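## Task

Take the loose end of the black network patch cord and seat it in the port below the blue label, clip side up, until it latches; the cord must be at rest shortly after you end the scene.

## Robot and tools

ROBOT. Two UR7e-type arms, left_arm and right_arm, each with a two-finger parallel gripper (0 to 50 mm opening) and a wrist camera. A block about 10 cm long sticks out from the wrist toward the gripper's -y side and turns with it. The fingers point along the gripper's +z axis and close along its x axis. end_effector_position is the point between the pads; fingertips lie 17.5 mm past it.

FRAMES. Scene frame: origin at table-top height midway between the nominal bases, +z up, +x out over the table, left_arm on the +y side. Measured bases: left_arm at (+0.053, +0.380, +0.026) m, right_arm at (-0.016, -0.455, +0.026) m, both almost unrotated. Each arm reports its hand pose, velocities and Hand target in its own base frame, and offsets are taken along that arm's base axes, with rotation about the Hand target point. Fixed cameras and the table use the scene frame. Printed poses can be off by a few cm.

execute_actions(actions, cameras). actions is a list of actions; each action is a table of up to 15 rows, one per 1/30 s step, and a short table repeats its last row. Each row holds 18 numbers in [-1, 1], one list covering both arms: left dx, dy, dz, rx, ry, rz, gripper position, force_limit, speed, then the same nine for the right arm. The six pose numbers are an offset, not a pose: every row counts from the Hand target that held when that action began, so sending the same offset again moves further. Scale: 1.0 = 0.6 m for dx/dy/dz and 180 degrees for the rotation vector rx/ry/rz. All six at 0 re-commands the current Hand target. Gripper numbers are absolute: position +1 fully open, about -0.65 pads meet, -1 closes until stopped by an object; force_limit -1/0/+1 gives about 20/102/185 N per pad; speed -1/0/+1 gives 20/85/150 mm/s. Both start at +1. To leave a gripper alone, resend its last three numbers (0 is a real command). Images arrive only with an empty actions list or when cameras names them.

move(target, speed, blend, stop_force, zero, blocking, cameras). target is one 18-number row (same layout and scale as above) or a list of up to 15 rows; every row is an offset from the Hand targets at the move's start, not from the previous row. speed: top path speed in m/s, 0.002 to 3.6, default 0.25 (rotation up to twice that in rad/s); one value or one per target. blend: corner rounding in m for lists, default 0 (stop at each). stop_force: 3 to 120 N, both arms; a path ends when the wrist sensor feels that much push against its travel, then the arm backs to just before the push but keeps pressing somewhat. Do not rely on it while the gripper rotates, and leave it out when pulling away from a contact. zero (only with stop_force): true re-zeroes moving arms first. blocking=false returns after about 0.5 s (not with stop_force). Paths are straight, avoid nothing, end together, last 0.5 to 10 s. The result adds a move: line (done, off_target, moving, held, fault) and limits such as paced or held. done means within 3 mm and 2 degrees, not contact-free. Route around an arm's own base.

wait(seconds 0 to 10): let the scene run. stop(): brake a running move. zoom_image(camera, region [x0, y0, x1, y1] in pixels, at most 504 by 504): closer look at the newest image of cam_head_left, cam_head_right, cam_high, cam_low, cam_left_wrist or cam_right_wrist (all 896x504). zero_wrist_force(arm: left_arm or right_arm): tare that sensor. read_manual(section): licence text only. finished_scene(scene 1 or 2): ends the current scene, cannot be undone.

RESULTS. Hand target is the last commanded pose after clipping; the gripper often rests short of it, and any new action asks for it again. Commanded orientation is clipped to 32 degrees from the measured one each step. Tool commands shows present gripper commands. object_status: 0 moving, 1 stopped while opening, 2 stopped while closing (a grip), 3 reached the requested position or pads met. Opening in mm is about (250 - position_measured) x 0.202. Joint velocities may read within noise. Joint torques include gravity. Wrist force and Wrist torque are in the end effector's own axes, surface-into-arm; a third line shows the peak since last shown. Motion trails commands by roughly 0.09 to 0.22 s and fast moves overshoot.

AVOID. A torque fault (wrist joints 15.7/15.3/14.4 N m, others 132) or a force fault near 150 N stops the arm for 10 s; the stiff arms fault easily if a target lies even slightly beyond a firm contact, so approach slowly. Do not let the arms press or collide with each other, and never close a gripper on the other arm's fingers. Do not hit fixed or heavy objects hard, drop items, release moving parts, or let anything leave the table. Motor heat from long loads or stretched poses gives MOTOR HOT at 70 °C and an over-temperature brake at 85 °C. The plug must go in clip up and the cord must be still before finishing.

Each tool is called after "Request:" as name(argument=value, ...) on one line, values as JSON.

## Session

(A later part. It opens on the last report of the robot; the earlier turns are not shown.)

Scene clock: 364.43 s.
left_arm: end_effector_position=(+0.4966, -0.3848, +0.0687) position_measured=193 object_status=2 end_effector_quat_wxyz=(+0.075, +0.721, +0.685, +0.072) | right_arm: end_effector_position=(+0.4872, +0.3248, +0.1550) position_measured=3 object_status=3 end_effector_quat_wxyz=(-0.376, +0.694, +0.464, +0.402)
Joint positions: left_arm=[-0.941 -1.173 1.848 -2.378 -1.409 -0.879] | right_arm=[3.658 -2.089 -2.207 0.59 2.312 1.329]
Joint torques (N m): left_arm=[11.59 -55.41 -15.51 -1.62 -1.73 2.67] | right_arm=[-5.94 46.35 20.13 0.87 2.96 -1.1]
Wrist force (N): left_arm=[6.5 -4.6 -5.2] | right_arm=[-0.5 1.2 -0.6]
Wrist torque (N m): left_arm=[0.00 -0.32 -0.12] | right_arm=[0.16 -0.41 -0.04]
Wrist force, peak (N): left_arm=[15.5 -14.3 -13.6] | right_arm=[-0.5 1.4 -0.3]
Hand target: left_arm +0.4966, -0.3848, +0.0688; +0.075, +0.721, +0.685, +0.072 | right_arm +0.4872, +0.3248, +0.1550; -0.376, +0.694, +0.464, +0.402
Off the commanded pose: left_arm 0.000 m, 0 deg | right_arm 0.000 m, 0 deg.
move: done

Request:
move(target=[0,0.0008,0.0004,0,0,0,-1,-0.4,-1,0,0,0,0,0,0,1,-0.5,-0.5], speed=0.01)

Request:
move(target=[0.0117,-0.0007,0,0,0,0,-1,-0.4,-1,0,0,0,0,0,0,1,-0.5,-0.5], speed=0.01, stop_force=35, cameras=["cam_right_wrist","cam_left_wrist"])

Request:
zoom_image(camera="cam_left_wrist", region=[400, 230, 560, 340])

Scene clock: 369.27 s.
left_arm: end_effector_position=(+0.4966, -0.3843, +0.0690) position_measured=193 object_status=2 end_effector_quat_wxyz=(+0.075, +0.721, +0.685, +0.072) | right_arm: end_effector_position=(+0.4872, +0.3248, +0.1550) position_measured=3 object_status=3 end_effector_quat_wxyz=(-0.376, +0.694, +0.464, +0.402)
Joint positions: left_arm=[-0.941 -1.174 1.849 -2.378 -1.41 -0.878] | right_arm=[3.658 -2.089 -2.207 0.59 2.312 1.329]
Joint torques (N m): left_arm=[12.31 -55.73 -12.91 -0.39 -1.65 2.71] | right_arm=[-5.9 46.54 20.21 0.89 2.85 -0.98]
Wrist force (N): left_arm=[0.8 1.2 -1.0] | right_arm=[-0.1 1.0 -0.5]
Wrist torque (N m): left_arm=[0.16 -0.43 -0.02] | right_arm=[0.12 -0.47 -0.04]
Wrist force, peak (N): left_arm=[6.3 -4.6 -5.4] | right_arm=[-0.1 1.4 -0.7]
Hand target: left_arm +0.4966, -0.3843, +0.0690; +0.075, +0.721, +0.685, +0.072 | right_arm +0.4872, +0.3248, +0.1550; -0.376, +0.694, +0.464, +0.402
Off the commanded pose: left_arm 0.000 m, 0 deg | right_arm 0.000 m, 0 deg.
move: done

Scene clock: 370.90 s.
left_arm: end_effector_position=(+0.5036, -0.3847, +0.0690) position_measured=193 object_status=2 end_effector_quat_wxyz=(+0.075, +0.721, +0.685, +0.072) | right_arm: end_effector_position=(+0.4872, +0.3248, +0.1550) position_measured=3 object_status=3 end_effector_quat_wxyz=(-0.376, +0.694, +0.464, +0.402)
Joint positions: left_arm=[-0.932 -1.163 1.832 -2.374 -1.411 -0.869] | right_arm=[3.658 -2.089 -2.207 0.59 2.312 1.329]
Joint torques (N m): left_arm=[17.97 -28.08 -31.15 -2.08 0.43 2.46] | right_arm=[-5.69 46.66 19.86 1.06 2.83 -1.11]
Wrist force (N): left_arm=[2.5 -19.2 -7.9] | right_arm=[-0.1 1.0 -0.5]
Wrist torque (N m): left_arm=[-0.33 -0.41 0.02] | right_arm=[0.13 -0.48 -0.04]
Wrist force, peak (N): left_arm=[10.2 -20.9 -9.0] | right_arm=[-0.4 1.3 -0.6]
Hand target: left_arm +0.5036, -0.3847, +0.0690; +0.075, +0.721, +0.685, +0.072 | right_arm +0.4872, +0.3248, +0.1550; -0.376, +0.694, +0.464, +0.402
Off the commanded pose: left_arm 0.000 m, 0 deg | right_arm 0.000 m, 0 deg.
move: done
camera_calibration:
cam_left_wrist: T_world_to_cam=[[0.069397, 0.997583, 0.00352806, 0.356182], [0.841828, -0.0604587, 0.53635, -0.470753], [0.535267, -0.034251, -0.843989, -0.095541], [0, 0, 0, 1]] pos_world=[0.422715, -0.387055, 0.170596]
cam_right_wrist: T_world_to_cam=[[0.250817, 0.356323, 0.900069, -0.366655], [0.814957, -0.579517, 0.00232223, -0.19421], [0.522433, 0.732935, -0.435741, -0.294816], [0, 0, 0, 1]] pos_world=[0.404257, 0.234181, 0.202003]
Images, in order (width x height): cam_left_wrist 896x504, cam_right_wrist 896x504.

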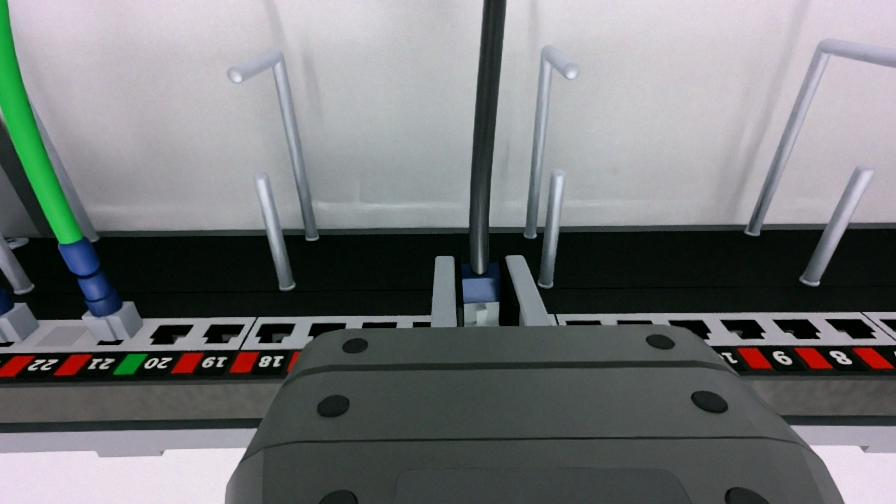

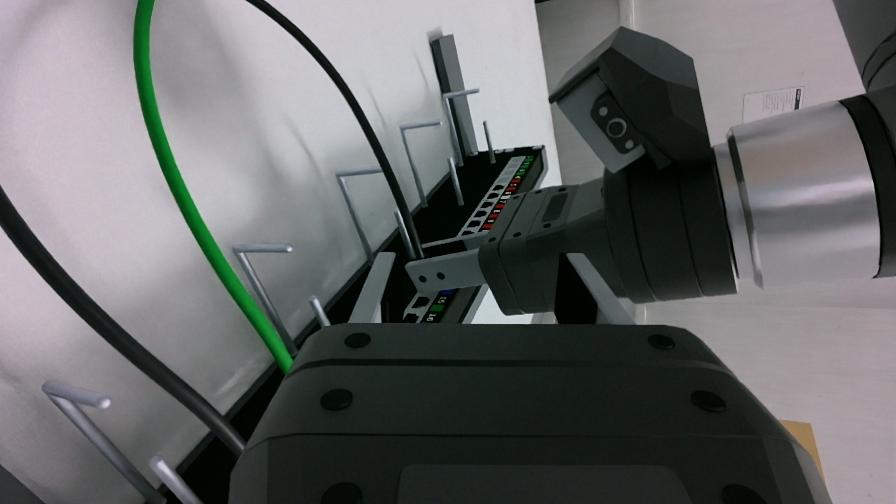

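Scaled by 3.150 from the camera's 896x504 image, which has a finer 1280x720 frame.

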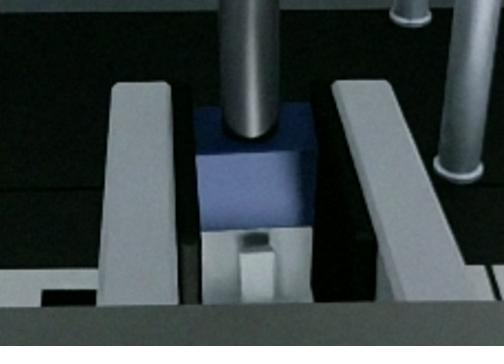

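Request:
move(target=[0,0,0,0,0,0,-1,-0.4,-1,-0.03,-0.15,0.35,0,0,0,1,-0.5,-0.5], speed=0.2)

Request:
move(target=[0,0,0,0,0,0,-1,-0.4,-1,0.41,0.2,0,-0.119,0.548,-0.778,-1,-0.5,-0.5], speed=0.3, cameras=["all"])

Scene clock: 395.20 s.
left_arm: end_effector_position=(+0.5036, -0.3847, +0.0690) position_measured=193 object_status=2 end_effector_quat_wxyz=(+0.075, +0.721, +0.685, +0.072) | right_arm: end_effector_position=(+0.4692, +0.2348, +0.3650) position_measured=3 object_status=3 end_effector_quat_wxyz=(-0.376, +0.694, +0.464, +0.402)
Joint positions: left_arm=[-0.932 -1.163 1.832 -2.374 -1.411 -0.869] | right_arm=[3.476 -1.552 -2.118 -0.149 2.461 1.174]
Joint torques (N m): left_arm=[18.13 -27.5 -31.49 -1.95 0.44 2.48] | right_arm=[-7.27 32.87 31.89 0.03 3.78 -1.08]
Wrist force (N): left_arm=[2.2 -19.1 -7.6] | right_arm=[-0.2 1.4 -0.4]
Wrist torque (N m): left_arm=[-0.31 -0.37 0.01] | right_arm=[0.18 -0.46 -0.04]
Wrist force, peak (N): left_arm=[2.3 -19.5 -7.9] | right_arm=[-1.2 1.4 0.6]
Hand target: left_arm +0.5036, -0.3847, +0.0690; +0.075, +0.721, +0.685, +0.072 | right_arm +0.4692, +0.2348, +0.3650; -0.376, +0.694, +0.464, +0.402
Off the commanded pose: left_arm 0.000 m, 0 deg | right_arm 0.000 m, 0 deg.
move: done

Scene clock: 401.13 s.
left_arm: end_effector_position=(+0.5036, -0.3847, +0.0690) position_measured=193 object_status=2 end_effector_quat_wxyz=(+0.075, +0.721, +0.685, +0.072) | right_arm: end_effector_position=(+0.7141, +0.3543, +0.3642) position_measured=252 object_status=3 end_effector_quat_wxyz=(-0.040, +0.694, -0.715, -0.082)
Joint positions: left_arm=[-0.932 -1.163 1.832 -2.374 -1.411 -0.869] | right_arm=[3.713 -2.539 -0.035 -2.092 1.747 3.747]
Joint torques (N m): left_arm=[17.03 -27.96 -31.09 -2.13 0.54 2.53] | right_arm=[-7.05 56.02 32.15 6.88 2.93 1.57]
Wrist force (N): left_arm=[2.3 -19.0 -7.6] | right_arm=[0.1 -0.1 0.1]
Wrist torque (N m): left_arm=[-0.29 -0.39 0.01] | right_arm=[0.00 0.06 -0.04]
Wrist force, peak (N): left_arm=[2.8 -19.3 -8.0] | right_arm=[-0.6 1.4 -0.9]
Hand target: left_arm +0.5036, -0.3847, +0.0690; +0.075, +0.721, +0.685, +0.072 | right_arm +0.7152, +0.3548, +0.3650; +0.122, +0.696, -0.697, -0.123
Off the commanded pose: left_arm 0.000 m, 0 deg | right_arm 0.001 m, 19 deg.
elbow stopped short (right arm): the move would have taken joint 3 (elbow) straighter than the controller allows.
move: off_target (right_arm)
camera_calibration:
cam_left_wrist: T_world_to_cam=[[0.069397, 0.997583, 0.00352806, 0.356182], [0.841828, -0.0604587, 0.53635, -0.470753], [0.535267, -0.034251, -0.843989, -0.095541], [0, 0, 0, 1]] pos_world=[0.422715, -0.387055, 0.170596]
cam_right_wrist: T_world_to_cam=[[-0.0374319, -0.981777, -0.186315, 0.453215], [-0.915339, -0.04112, 0.400578, 0.537233], [-0.40094, 0.185535, -0.89712, 0.677533], [0, 0, 0, 1]] pos_world=[0.780365, 0.341341, 0.477065]

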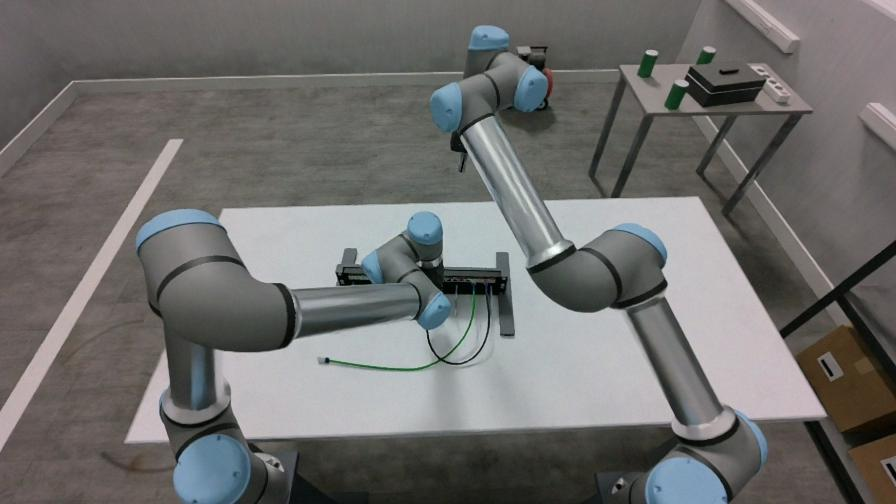

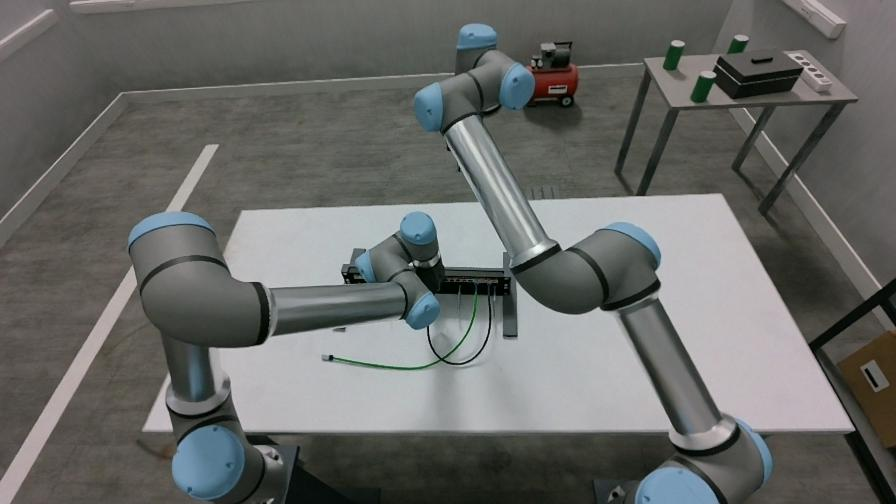

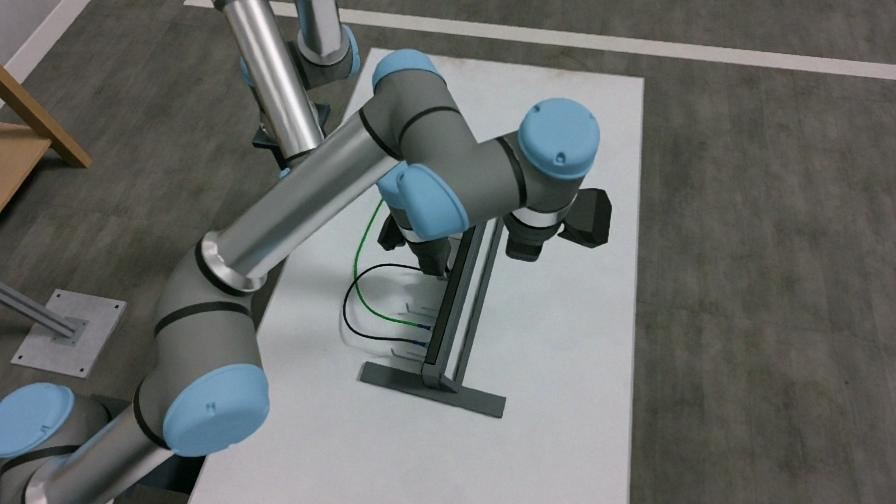

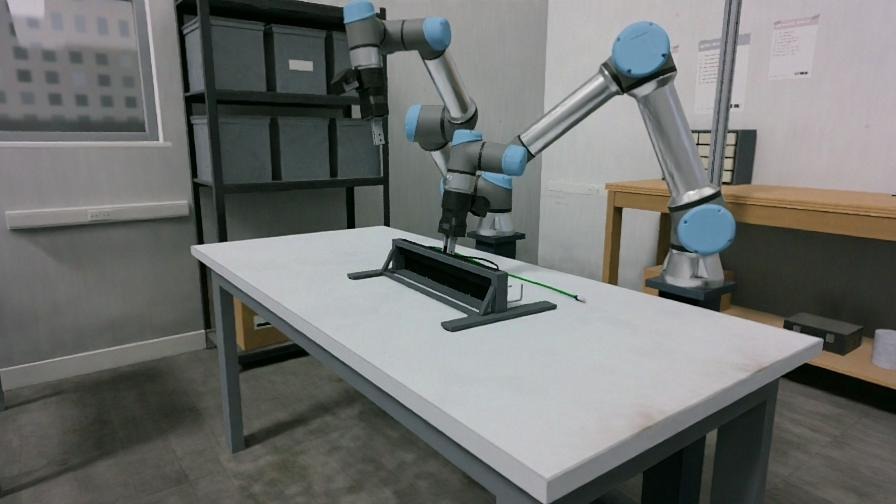

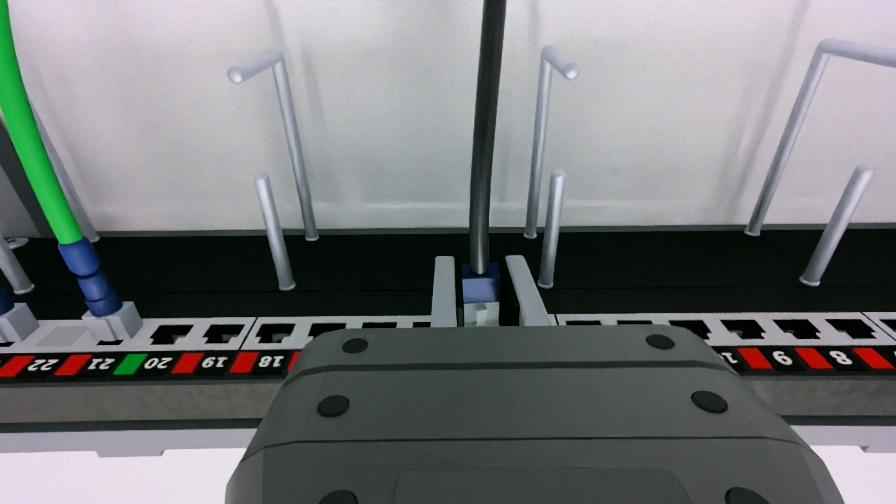

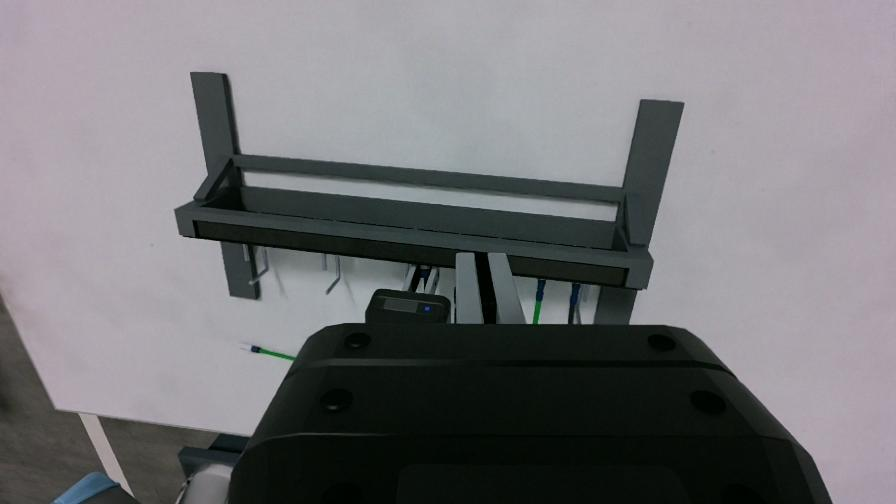

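Request:
move(target=[[0,0,0,0,0,0,-1,-0.4,-1,-0.058,-0.025,-0.275,0,0,0,-1,-0.5,-0.5],[0,0,0,0,0,0,-1,-0.4,-1,-0.09,-0.025,-0.44,0,0,0,-1,-0.5,-0.5]], speed=0.12, cameras=["cam_right_wrist","cam_high","cam_low"])

Request:
zoom_image(camera="cam_low", region=[340, 140, 540, 340])

Scene clock: 415.63 s.
left_arm: end_effector_position=(+0.5036, -0.3847, +0.0690) position_measured=193 object_status=2 end_effector_quat_wxyz=(+0.075, +0.721, +0.685, +0.072) | right_arm: end_effector_position=(+0.6612, +0.3398, +0.1011) position_measured=252 object_status=3 end_effector_quat_wxyz=(+0.122, +0.696, -0.697, -0.123)
Joint positions: left_arm=[-0.932 -1.163 1.832 -2.374 -1.411 -0.869] | right_arm=[3.729 -2.456 -0.835 -1.715 1.763 3.701]
Joint torques (N m): left_arm=[17.44 -28.02 -31.33 -2.1 0.43 2.4] | right_arm=[6.2 74.06 18.32 5.51 2.79 0.83]
Wrist force (N): left_arm=[2.6 -19.0 -7.9] | right_arm=[-0.1 0.0 0.0]
Wrist torque (N m): left_arm=[-0.29 -0.43 0.02] | right_arm=[0.11 0.03 0.10]
Wrist force, peak (N): left_arm=[2.7 -19.2 -8.0] | right_arm=[0.0 -0.7 1.2]
Hand target: left_arm +0.5036, -0.3847, +0.0690; +0.075, +0.721, +0.685, +0.072 | right_arm +0.6612, +0.3398, +0.1010; +0.122, +0.696, -0.697, -0.123
Off the commanded pose: left_arm 0.000 m, 0 deg | right_arm 0.000 m, 0 deg.
move: done
camera_calibration:
cam_right_wrist: T_world_to_cam=[[-0.00774386, -0.999849, -0.0155497, 0.357219], [-0.761029, -0.00419449, 0.648705, 0.454035], [-0.648672, 0.0168572, -0.760881, 0.630297], [0, 0, 0, 1]] pos_world=[0.757156, 0.348444, 0.190601]
Images, in order (width x height): cam_high 896x504, cam_low 896x504, cam_right_wrist 896x504.

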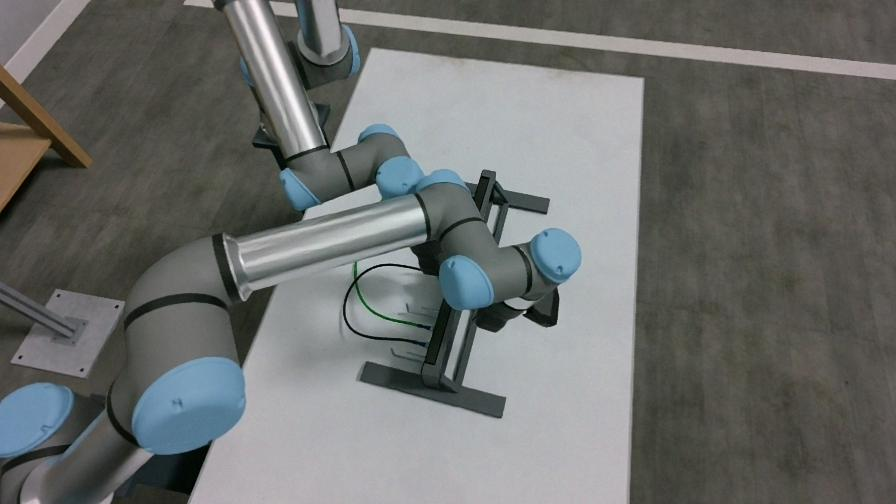

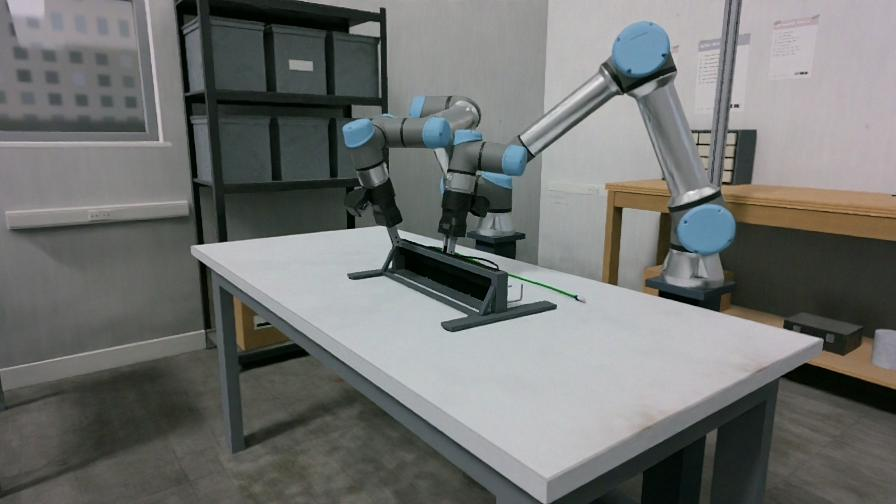

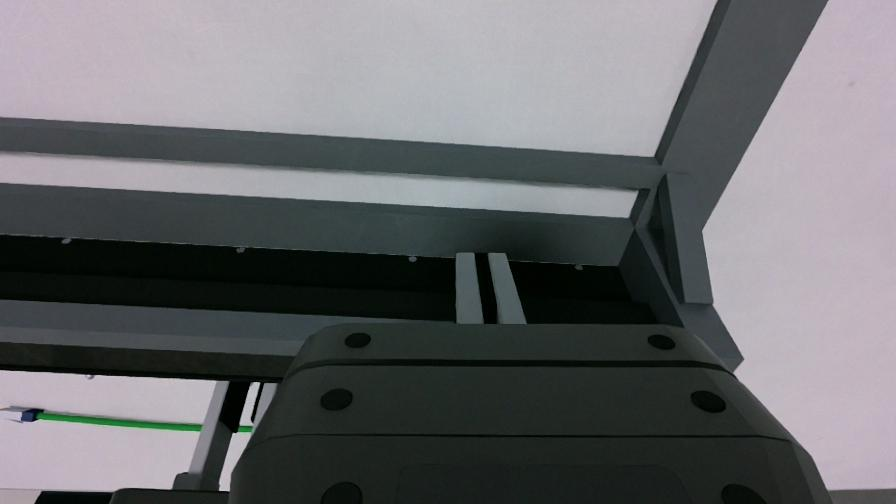

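Scaled by 2.520 from the camera's 896x504 image, which has a finer 1280x720 frame.

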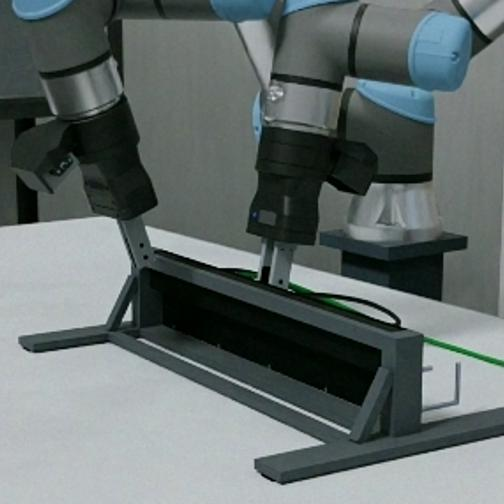

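Request:
move(target=[0,0,0,0,0,0,-1,-0.4,-1,0.01,0,-0.036,0,0,0,-1,-0.5,-0.5], speed=0.04, stop_force=5)

Request:
move(target=[0,0,0,0,0,0,-1,-0.4,-1,-0.1,0,0,0,0,0,-1,-0.5,-0.5], speed=0.02, stop_force=6, cameras=["cam_right_wrist","cam_left_wrist","cam_low"])

Request:
zoom_image(camera="cam_low", region=[340, 160, 460, 300])

Scene clock: 422.00 s.
left_arm: end_effector_position=(+0.5036, -0.3847, +0.0690) position_measured=193 object_status=2 end_effector_quat_wxyz=(+0.075, +0.721, +0.685, +0.072) | right_arm: end_effector_position=(+0.6672, +0.3398, +0.0794) position_measured=252 object_status=3 end_effector_quat_wxyz=(+0.122, +0.696, -0.697, -0.123)
Joint positions: left_arm=[-0.932 -1.163 1.832 -2.374 -1.411 -0.869] | right_arm=[3.725 -2.484 -0.838 -1.684 1.761 3.697]
Joint torques (N m): left_arm=[15.72 -28.46 -30.83 -2.02 0.4 2.38] | right_arm=[-7.51 56.71 34.31 5.65 -1.8 -0.47]
Wrist force (N): left_arm=[2.3 -18.8 -7.8] | right_arm=[0.0 -0.1 0.1]
Wrist torque (N m): left_arm=[-0.26 -0.39 0.01] | right_arm=[0.11 0.01 0.11]
Wrist force, peak (N): left_arm=[2.6 -19.3 -8.0] | right_arm=[0.0 -0.5 0.6]
Hand target: left_arm +0.5036, -0.3847, +0.0690; +0.075, +0.721, +0.685, +0.072 | right_arm +0.6672, +0.3398, +0.0794; +0.122, +0.696, -0.697, -0.123
Off the commanded pose: left_arm 0.000 m, 0 deg | right_arm 0.000 m, 0 deg.
move: done

Scene clock: 422.53 s.
left_arm: end_effector_position=(+0.5036, -0.3847, +0.0690) position_measured=193 object_status=2 end_effector_quat_wxyz=(+0.075, +0.721, +0.685, +0.072) | right_arm: end_effector_position=(+0.6672, +0.3398, +0.0794) position_measured=252 object_status=3 end_effector_quat_wxyz=(+0.122, +0.696, -0.697, -0.123)
Joint positions: left_arm=[-0.932 -1.163 1.832 -2.374 -1.411 -0.869] | right_arm=[3.725 -2.484 -0.838 -1.684 1.761 3.697]
Joint torques (N m): left_arm=[17.18 -28.21 -30.58 -1.93 0.62 2.32] | right_arm=[-7.14 55.79 33.7 5.69 -1.85 -0.39]
Wrist force (N): left_arm=[2.4 -19.0 -8.1] | right_arm=[-0.2 -0.3 0.1]
Wrist torque (N m): left_arm=[-0.29 -0.40 0.01] | right_arm=[0.07 0.05 0.10]
Wrist force, peak (N): left_arm=[2.4 -19.1 -8.1] | right_arm=[-0.2 -0.3 0.1]
Hand target: left_arm +0.5036, -0.3847, +0.0690; +0.075, +0.721, +0.685, +0.072 | right_arm +0.6672, +0.3398, +0.0794; +0.122, +0.696, -0.697, -0.123 (not the last commanded pose)
Off the commanded pose: left_arm 0.000 m, 0 deg | right_arm 0.060 m, 0 deg.
move: held (right_arm; a check stopped the path); limits=held
pose unreachable (right arm): on one or more control steps of this call, first in action 0 (counted from 0), this arm could not follow its commanded pose, so it was not sent that pose on those steps. It may still have moved: this result reports where it is.
cause: moving toward the commanded pose would bring a part of the arm too close to another arm (a part of this arm just beyond joint 3 (elbow) and a part of the left arm just beyond its joint 5 (wrist 2), 5 mm apart when this arm was first held).
camera_calibration:
cam_left_wrist: T_world_to_cam=[[0.069397, 0.997583, 0.00352806, 0.356182], [0.841828, -0.0604587, 0.53635, -0.470753], [0.535267, -0.034251, -0.843989, -0.095541], [0, 0, 0, 1]] pos_world=[0.422715, -0.387055, 0.170596]
cam_right_wrist: T_world_to_cam=[[-0.00780702, -0.999847, -0.0156263, 0.356988], [-0.76112, -0.00419376, 0.648597, 0.472766], [-0.648564, 0.0169571, -0.760971, 0.617575], [0, 0, 0, 1]] pos_world=[0.763156, 0.348444, 0.168901]
Images, in order (width x height): cam_low 896x504, cam_left_wrist 896x504, cam_right_wrist 896x504.

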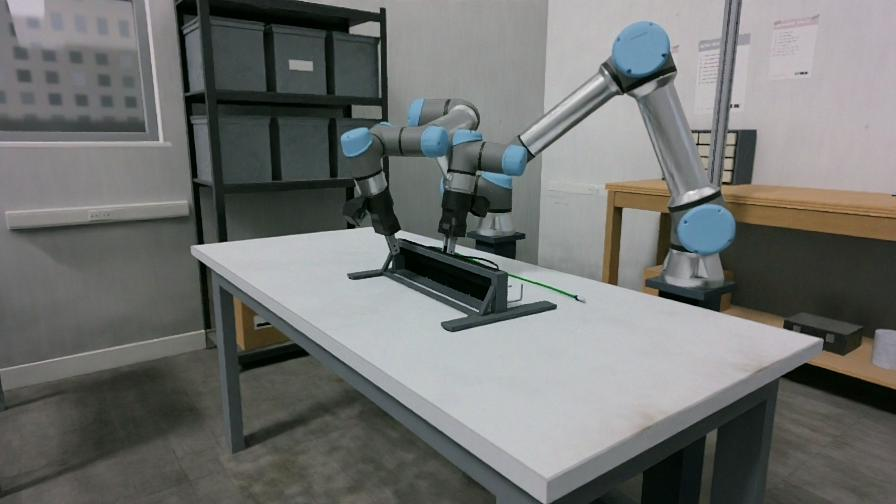

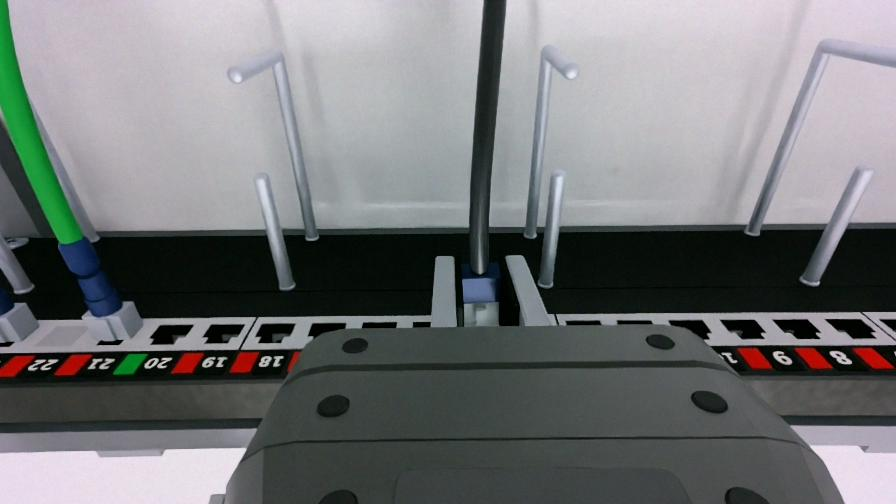

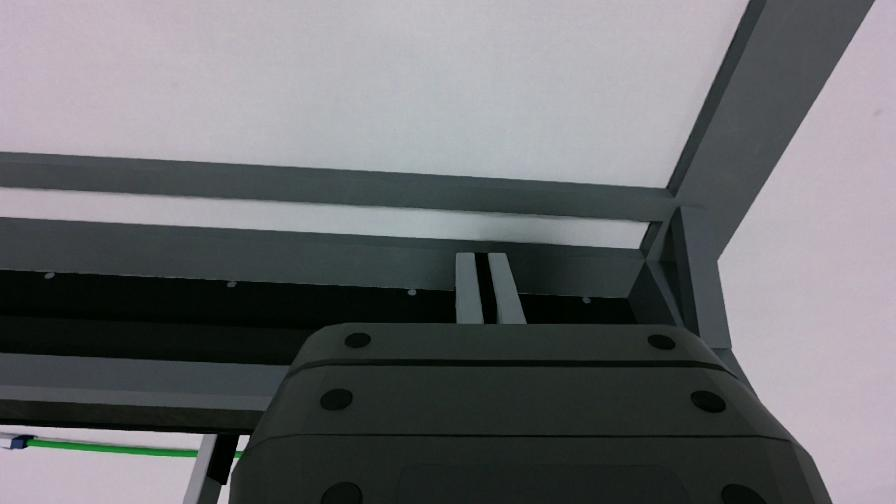

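Scaled by 3.600 from the camera's 896x504 image, which has a finer 1280x720 frame.

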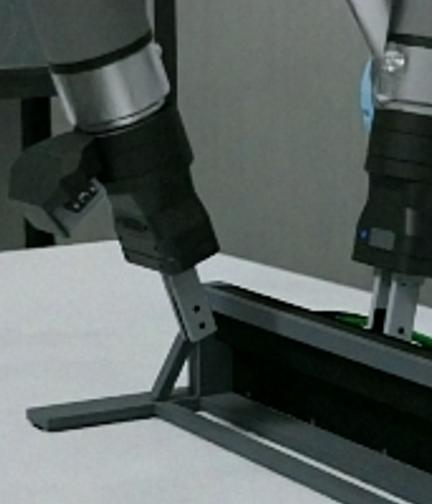

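Request:
move(target=[0,0,0,0,0,0,-1,-0.4,-1,0,-0.08,0,0,0,0,-1,-0.5,-0.5], speed=0.06, stop_force=8)

Request:
move(target=[0,0,0,0,0,0,-1,-0.4,-1,-0.1,0,0,0,0,0,-1,-0.5,-0.5], speed=0.02, stop_force=6, cameras=["cam_right_wrist","cam_left_wrist","cam_low"])

Request:
zoom_image(camera="cam_low", region=[340, 160, 460, 300])

Scene clock: 429.83 s.
left_arm: end_effector_position=(+0.5036, -0.3847, +0.0690) position_measured=193 object_status=2 end_effector_quat_wxyz=(+0.075, +0.721, +0.685, +0.072) | right_arm: end_effector_position=(+0.6672, +0.2918, +0.0794) position_measured=252 object_status=3 end_effector_quat_wxyz=(+0.122, +0.696, -0.697, -0.123)
Joint positions: left_arm=[-0.932 -1.163 1.832 -2.374 -1.411 -0.869] | right_arm=[3.675 -2.429 -0.939 -1.648 1.747 3.648]
Joint torques (N m): left_arm=[16.61 -28.26 -31.45 -2.09 0.56 2.24] | right_arm=[-7.12 72.85 18.02 5.6 -1.86 -1.19]
Wrist force (N): left_arm=[2.4 -19.0 -7.6] | right_arm=[0.1 0.0 -0.2]
Wrist torque (N m): left_arm=[-0.30 -0.39 0.01] | right_arm=[0.12 0.00 0.10]
Wrist force, peak (N): left_arm=[2.4 -19.4 -8.0] | right_arm=[-0.8 -0.6 -0.2]
Hand target: left_arm +0.5036, -0.3847, +0.0690; +0.075, +0.721, +0.685, +0.072 | right_arm +0.6672, +0.2918, +0.0794; +0.122, +0.696, -0.697, -0.123
Off the commanded pose: left_arm 0.000 m, 0 deg | right_arm 0.000 m, 0 deg.
move: done

Scene clock: 433.23 s.
left_arm: end_effector_position=(+0.5036, -0.3847, +0.0690) position_measured=193 object_status=2 end_effector_quat_wxyz=(+0.075, +0.721, +0.685, +0.072) | right_arm: end_effector_position=(+0.6230, +0.2918, +0.0794) position_measured=252 object_status=3 end_effector_quat_wxyz=(+0.122, +0.696, -0.696, -0.123)
Joint positions: left_arm=[-0.932 -1.163 1.832 -2.374 -1.411 -0.869] | right_arm=[3.705 -2.319 -1.139 -1.552 1.755 3.677]
Joint torques (N m): left_arm=[14.45 -30.77 -28.96 -2.59 0.67 2.41] | right_arm=[-5.03 48.87 31.13 -1.14 2.23 -0.59]
Wrist force (N): left_arm=[3.0 -16.5 -7.0] | right_arm=[1.9 -4.0 -2.3]
Wrist torque (N m): left_arm=[-0.25 -0.39 0.01] | right_arm=[0.11 0.04 0.00]
Wrist force, peak (N): left_arm=[2.5 -19.3 -8.0] | right_arm=[4.7 -12.8 -5.2]
Hand target: left_arm +0.5036, -0.3847, +0.0690; +0.075, +0.721, +0.685, +0.072 | right_arm +0.6230, +0.2918, +0.0794; +0.122, +0.696, -0.696, -0.123 (not the last commanded pose)
Off the commanded pose: left_arm 0.000 m, 0 deg | right_arm 0.016 m, 0 deg.
move: contact (right_arm)
camera_calibration:
cam_left_wrist: T_world_to_cam=[[0.0694012, 0.997583, 0.00352219, 0.356181], [0.841873, -0.060462, 0.536278, -0.470761], [0.535195, -0.0342531, -0.844034, -0.0955042], [0, 0, 0, 1]] pos_world=[0.422715, -0.387055, 0.170596]
cam_right_wrist: T_world_to_cam=[[-0.00773134, -0.999847, -0.0156917, 0.308607], [-0.76112, -0.00429375, 0.648596, 0.438953], [-0.648564, 0.0169578, -0.760971, 0.589723], [0, 0, 0, 1]] pos_world=[0.718956, 0.300444, 0.168901]
Images, in order (width x height): cam_low 896x504, cam_left_wrist 896x504, cam_right_wrist 896x504.

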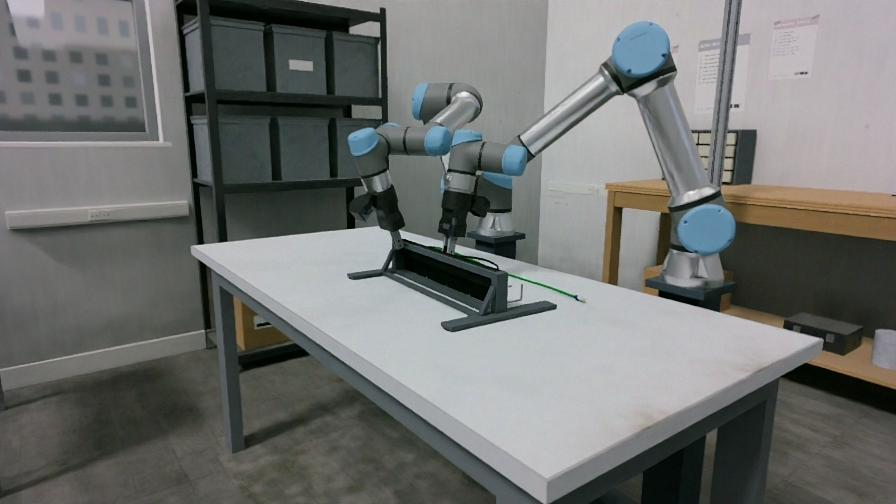

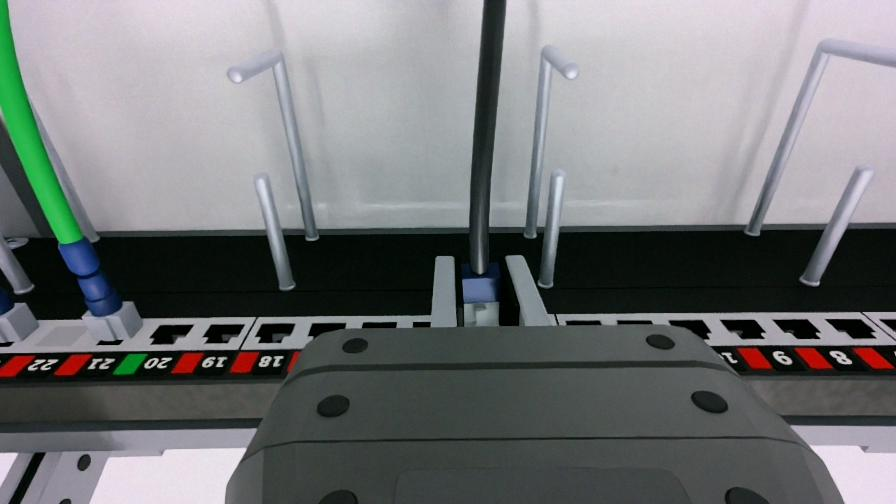

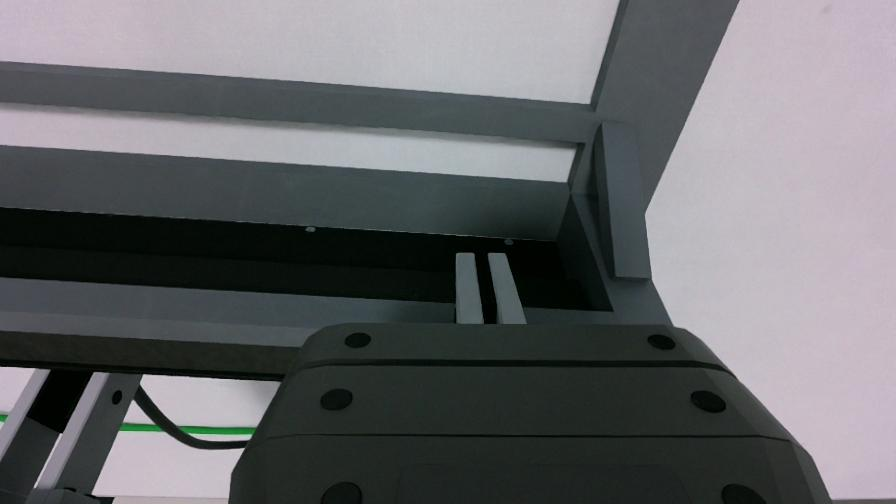

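Scaled by 3.600 from the camera's 896x504 image, which has a finer 1280x720 frame.

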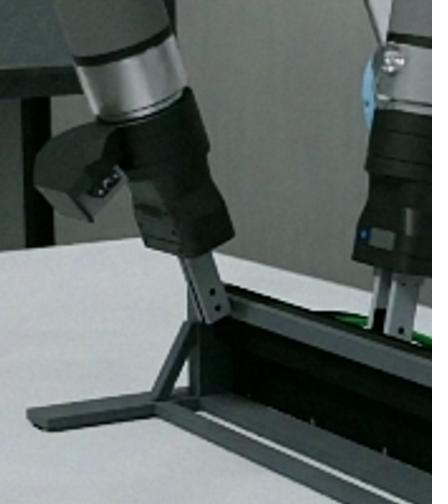

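Request:
move(target=[0.01,-0.0006,0,0,0,0,-1,-0.4,-1,0,0,0,0,0,0,-1,-0.5,-0.5], speed=0.01, stop_force=40, cameras=["cam_right_wrist","cam_left_wrist"])

Request:
zoom_image(camera="cam_left_wrist", region=[400, 230, 560, 340])

Scene clock: 439.17 s.
left_arm: end_effector_position=(+0.5096, -0.3851, +0.0690) position_measured=193 object_status=2 end_effector_quat_wxyz=(+0.075, +0.721, +0.685, +0.072) | right_arm: end_effector_position=(+0.6230, +0.2918, +0.0794) position_measured=252 object_status=3 end_effector_quat_wxyz=(+0.122, +0.696, -0.697, -0.123)
Joint positions: left_arm=[-0.924 -1.153 1.817 -2.37 -1.412 -0.861] | right_arm=[3.705 -2.319 -1.139 -1.552 1.755 3.677]
Joint torques (N m): left_arm=[19.78 -28.33 -37.06 -4.35 1.81 2.41] | right_arm=[13.94 50.28 18.51 -1.11 6.58 -0.34]
Wrist force (N): left_arm=[9.4 -35.1 -14.3] | right_arm=[6.8 -15.8 -4.8]
Wrist torque (N m): left_arm=[-0.18 -0.35 0.09] | right_arm=[0.16 0.25 0.03]
Wrist force, peak (N): left_arm=[9.1 -36.3 -15.4] | right_arm=[7.2 -15.8 -5.0]
Hand target: left_arm +0.5096, -0.3851, +0.0690; +0.075, +0.721, +0.685, +0.072 | right_arm +0.6230, +0.2918, +0.0794; +0.122, +0.696, -0.696, -0.123
Off the commanded pose: left_arm 0.000 m, 0 deg | right_arm 0.000 m, 0 deg.
move: done
camera_calibration:
cam_left_wrist: T_world_to_cam=[[0.069397, 0.997583, 0.00352806, 0.356165], [0.841828, -0.0604587, 0.53635, -0.475829], [0.535267, -0.034251, -0.843989, -0.0987663], [0, 0, 0, 1]] pos_world=[0.428715, -0.387455, 0.170596]
cam_right_wrist: T_world_to_cam=[[-0.00773134, -0.999847, -0.0156917, 0.308607], [-0.76112, -0.00429375, 0.648596, 0.438953], [-0.648564, 0.0169578, -0.760971, 0.589723], [0, 0, 0, 1]] pos_world=[0.718956, 0.300444, 0.168901]
Images, in order (width x height): cam_left_wrist 896x504, cam_right_wrist 896x504.

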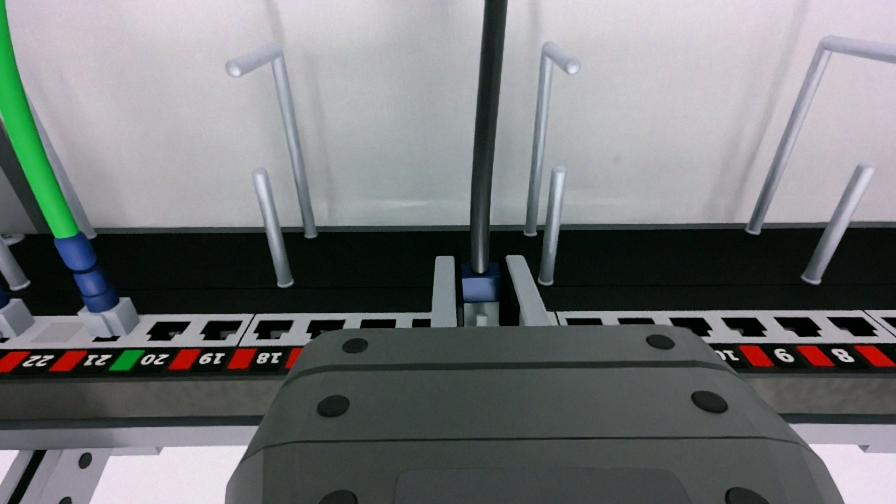

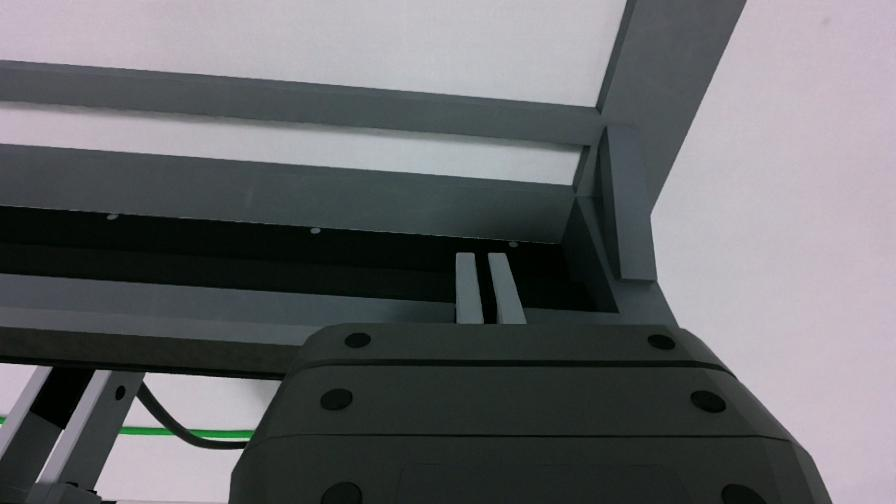

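Scaled by 3.150 from the camera's 896x504 image, which has a finer 1280x720 frame.

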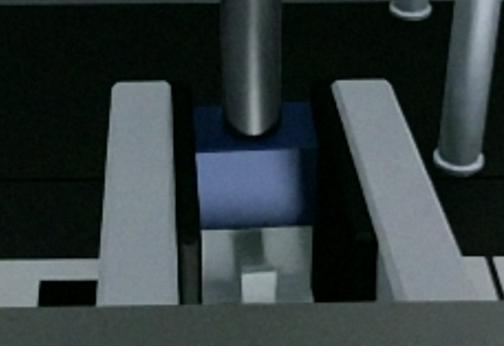

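Request:
move(target=[0.005,-0.0003,0,0,0,0,-1,-0.4,-1,0,0,0,0,0,0,-1,-0.5,-0.5], speed=0.01, stop_force=20, cameras=["cam_right_wrist","cam_left_wrist"])

Request:
zoom_image(camera="cam_left_wrist", region=[400, 230, 560, 340])

Scene clock: 445.90 s.
left_arm: end_effector_position=(+0.5126, -0.3853, +0.0690) position_measured=193 object_status=2 end_effector_quat_wxyz=(+0.075, +0.721, +0.685, +0.072) | right_arm: end_effector_position=(+0.6230, +0.2918, +0.0794) position_measured=252 object_status=3 end_effector_quat_wxyz=(+0.122, +0.696, -0.696, -0.123)
Joint positions: left_arm=[-0.92 -1.148 1.81 -2.368 -1.412 -0.857] | right_arm=[3.705 -2.319 -1.139 -1.552 1.755 3.677]
Joint torques (N m): left_arm=[24.41 -26.94 -43 -6.35 3.68 2.6] | right_arm=[13.4 55.05 17.14 -1.17 6.7 -0.3]
Wrist force (N): left_arm=[13.3 -50.7 -21.5] | right_arm=[12.1 -35.0 -14.0]
Wrist torque (N m): left_arm=[0.07 -0.33 0.11] | right_arm=[0.11 0.26 0.10]
Wrist force, peak (N): left_arm=[13.5 -51.1 -21.4] | right_arm=[11.9 -34.9 -14.3]
Hand target: left_arm +0.5126, -0.3853, +0.0690; +0.075, +0.721, +0.685, +0.072 | right_arm +0.6230, +0.2918, +0.0794; +0.122, +0.696, -0.696, -0.123
Off the commanded pose: left_arm 0.000 m, 0 deg | right_arm 0.000 m, 0 deg.
move: done
camera_calibration:
cam_left_wrist: T_world_to_cam=[[0.069397, 0.997583, 0.00352806, 0.356056], [0.841828, -0.0604587, 0.53635, -0.47836], [0.535267, -0.034251, -0.843989, -0.100375], [0, 0, 0, 1]] pos_world=[0.431715, -0.387555, 0.170596]
cam_right_wrist: T_world_to_cam=[[-0.00773134, -0.999847, -0.0156917, 0.308607], [-0.76112, -0.00429375, 0.648596, 0.438953], [-0.648564, 0.0169578, -0.760971, 0.589723], [0, 0, 0, 1]] pos_world=[0.718956, 0.300444, 0.168901]
Images, in order (width x height): cam_left_wrist 896x504, cam_right_wrist 896x504.

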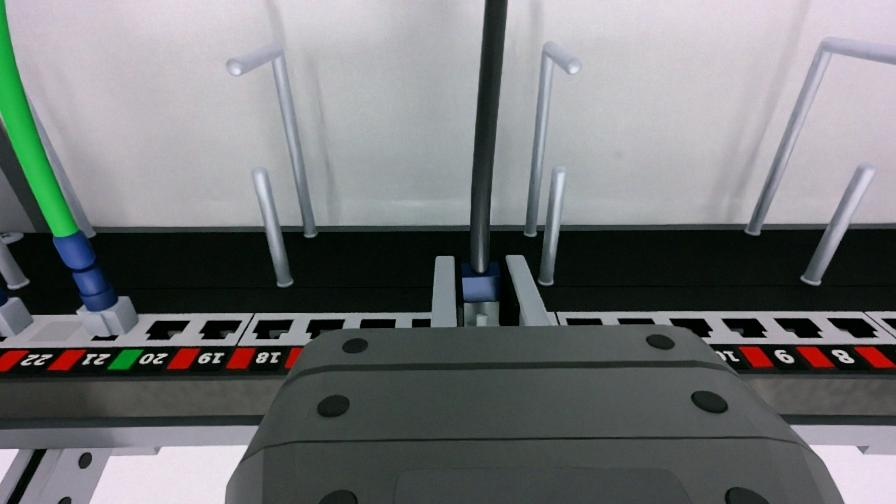

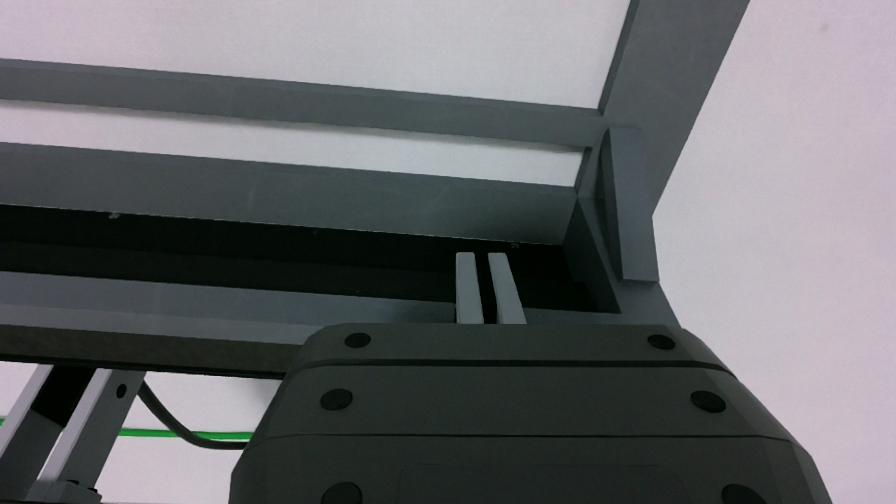

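Scaled by 3.150 from the camera's 896x504 image, which has a finer 1280x720 frame.

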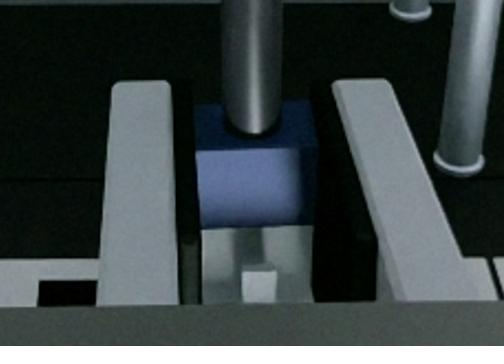

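Request:
move(target=[-0.004,0.0002,0,0,0,0,-1,-0.4,-1,0,0,0,0,0,0,-1,-0.5,-0.5], speed=0.01)

Request:
move(target=[0,0,0,0,0,0,-1,-0.4,-1,0.04,0,0,0,0,0,-1,-0.5,-0.5], speed=0.03, cameras=["cam_left_wrist"])

Request:
zoom_image(camera="cam_left_wrist", region=[400, 230, 560, 340])

Scene clock: 450.77 s.
left_arm: end_effector_position=(+0.5104, -0.3851, +0.0690) position_measured=193 object_status=2 end_effector_quat_wxyz=(+0.075, +0.721, +0.685, +0.072) | right_arm: end_effector_position=(+0.6230, +0.2918, +0.0794) position_measured=252 object_status=3 end_effector_quat_wxyz=(+0.122, +0.696, -0.696, -0.123)
Joint positions: left_arm=[-0.923 -1.152 1.815 -2.37 -1.412 -0.86] | right_arm=[3.705 -2.319 -1.139 -1.552 1.755 3.677]
Joint torques (N m): left_arm=[-12.43 -59.78 -17.96 -8.3 2.73 -1.92] | right_arm=[9.62 59.13 17.36 -1.23 6.59 -0.28]
Wrist force (N): left_arm=[5.9 -6.9 1.0] | right_arm=[7.3 -16.6 -5.0]
Wrist torque (N m): left_arm=[-0.04 -0.42 0.11] | right_arm=[0.14 0.21 0.02]
Wrist force, peak (N): left_arm=[13.4 -51.0 -21.4] | right_arm=[11.7 -35.2 -14.3]
Hand target: left_arm +0.5102, -0.3851, +0.0690; +0.075, +0.721, +0.685, +0.072 | right_arm +0.6230, +0.2918, +0.0794; +0.122, +0.696, -0.696, -0.123
Off the commanded pose: left_arm 0.000 m, 0 deg | right_arm 0.000 m, 0 deg.
move: done

Scene clock: 452.10 s.
left_arm: end_effector_position=(+0.5102, -0.3852, +0.0690) position_measured=193 object_status=2 end_effector_quat_wxyz=(+0.075, +0.721, +0.685, +0.072) | right_arm: end_effector_position=(+0.6469, +0.2918, +0.0794) position_measured=252 object_status=3 end_effector_quat_wxyz=(+0.122, +0.696, -0.697, -0.123)
Joint positions: left_arm=[-0.923 -1.152 1.816 -2.37 -1.412 -0.86] | right_arm=[3.688 -2.376 -1.035 -1.601 1.751 3.661]
Joint torques (N m): left_arm=[-13.33 -58.54 -15.36 -3.91 -1.8 -2.04] | right_arm=[-6.88 52.34 33.44 -0.41 -1.83 -0.58]
Wrist force (N): left_arm=[5.4 -0.5 1.7] | right_arm=[-0.4 0.3 0.3]
Wrist torque (N m): left_arm=[0.10 -0.44 0.10] | right_arm=[0.17 0.08 0.01]
Wrist force, peak (N): left_arm=[5.7 -5.9 1.2] | right_arm=[7.3 -16.3 -5.2]
Hand target: left_arm +0.5102, -0.3851, +0.0690; +0.075, +0.721, +0.685, +0.072 | right_arm +0.6470, +0.2918, +0.0794; +0.122, +0.696, -0.696, -0.123
Off the commanded pose: left_arm 0.000 m, 0 deg | right_arm 0.000 m, 0 deg.
move: done
camera_calibration:
cam_left_wrist: T_world_to_cam=[[0.069397, 0.997583, 0.00352806, 0.356123], [0.841828, -0.0604587, 0.53635, -0.476334], [0.535267, -0.034251, -0.843989, -0.0990874], [0, 0, 0, 1]] pos_world=[0.429315, -0.387455, 0.170596]
Images, in order (width x height): cam_left_wrist 896x504.

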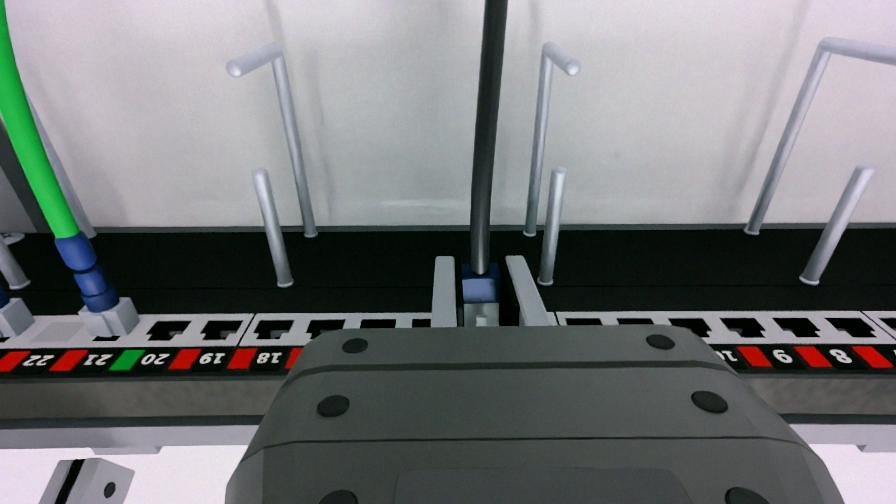

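Scaled by 3.150 from the camera's 896x504 image, which has a finer 1280x720 frame.

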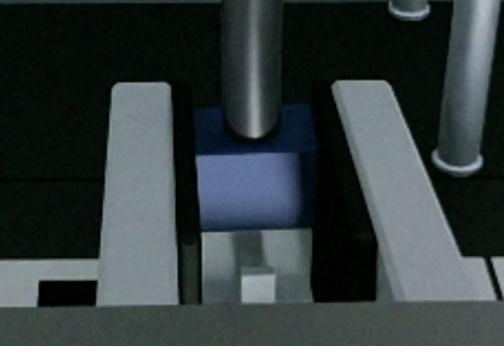

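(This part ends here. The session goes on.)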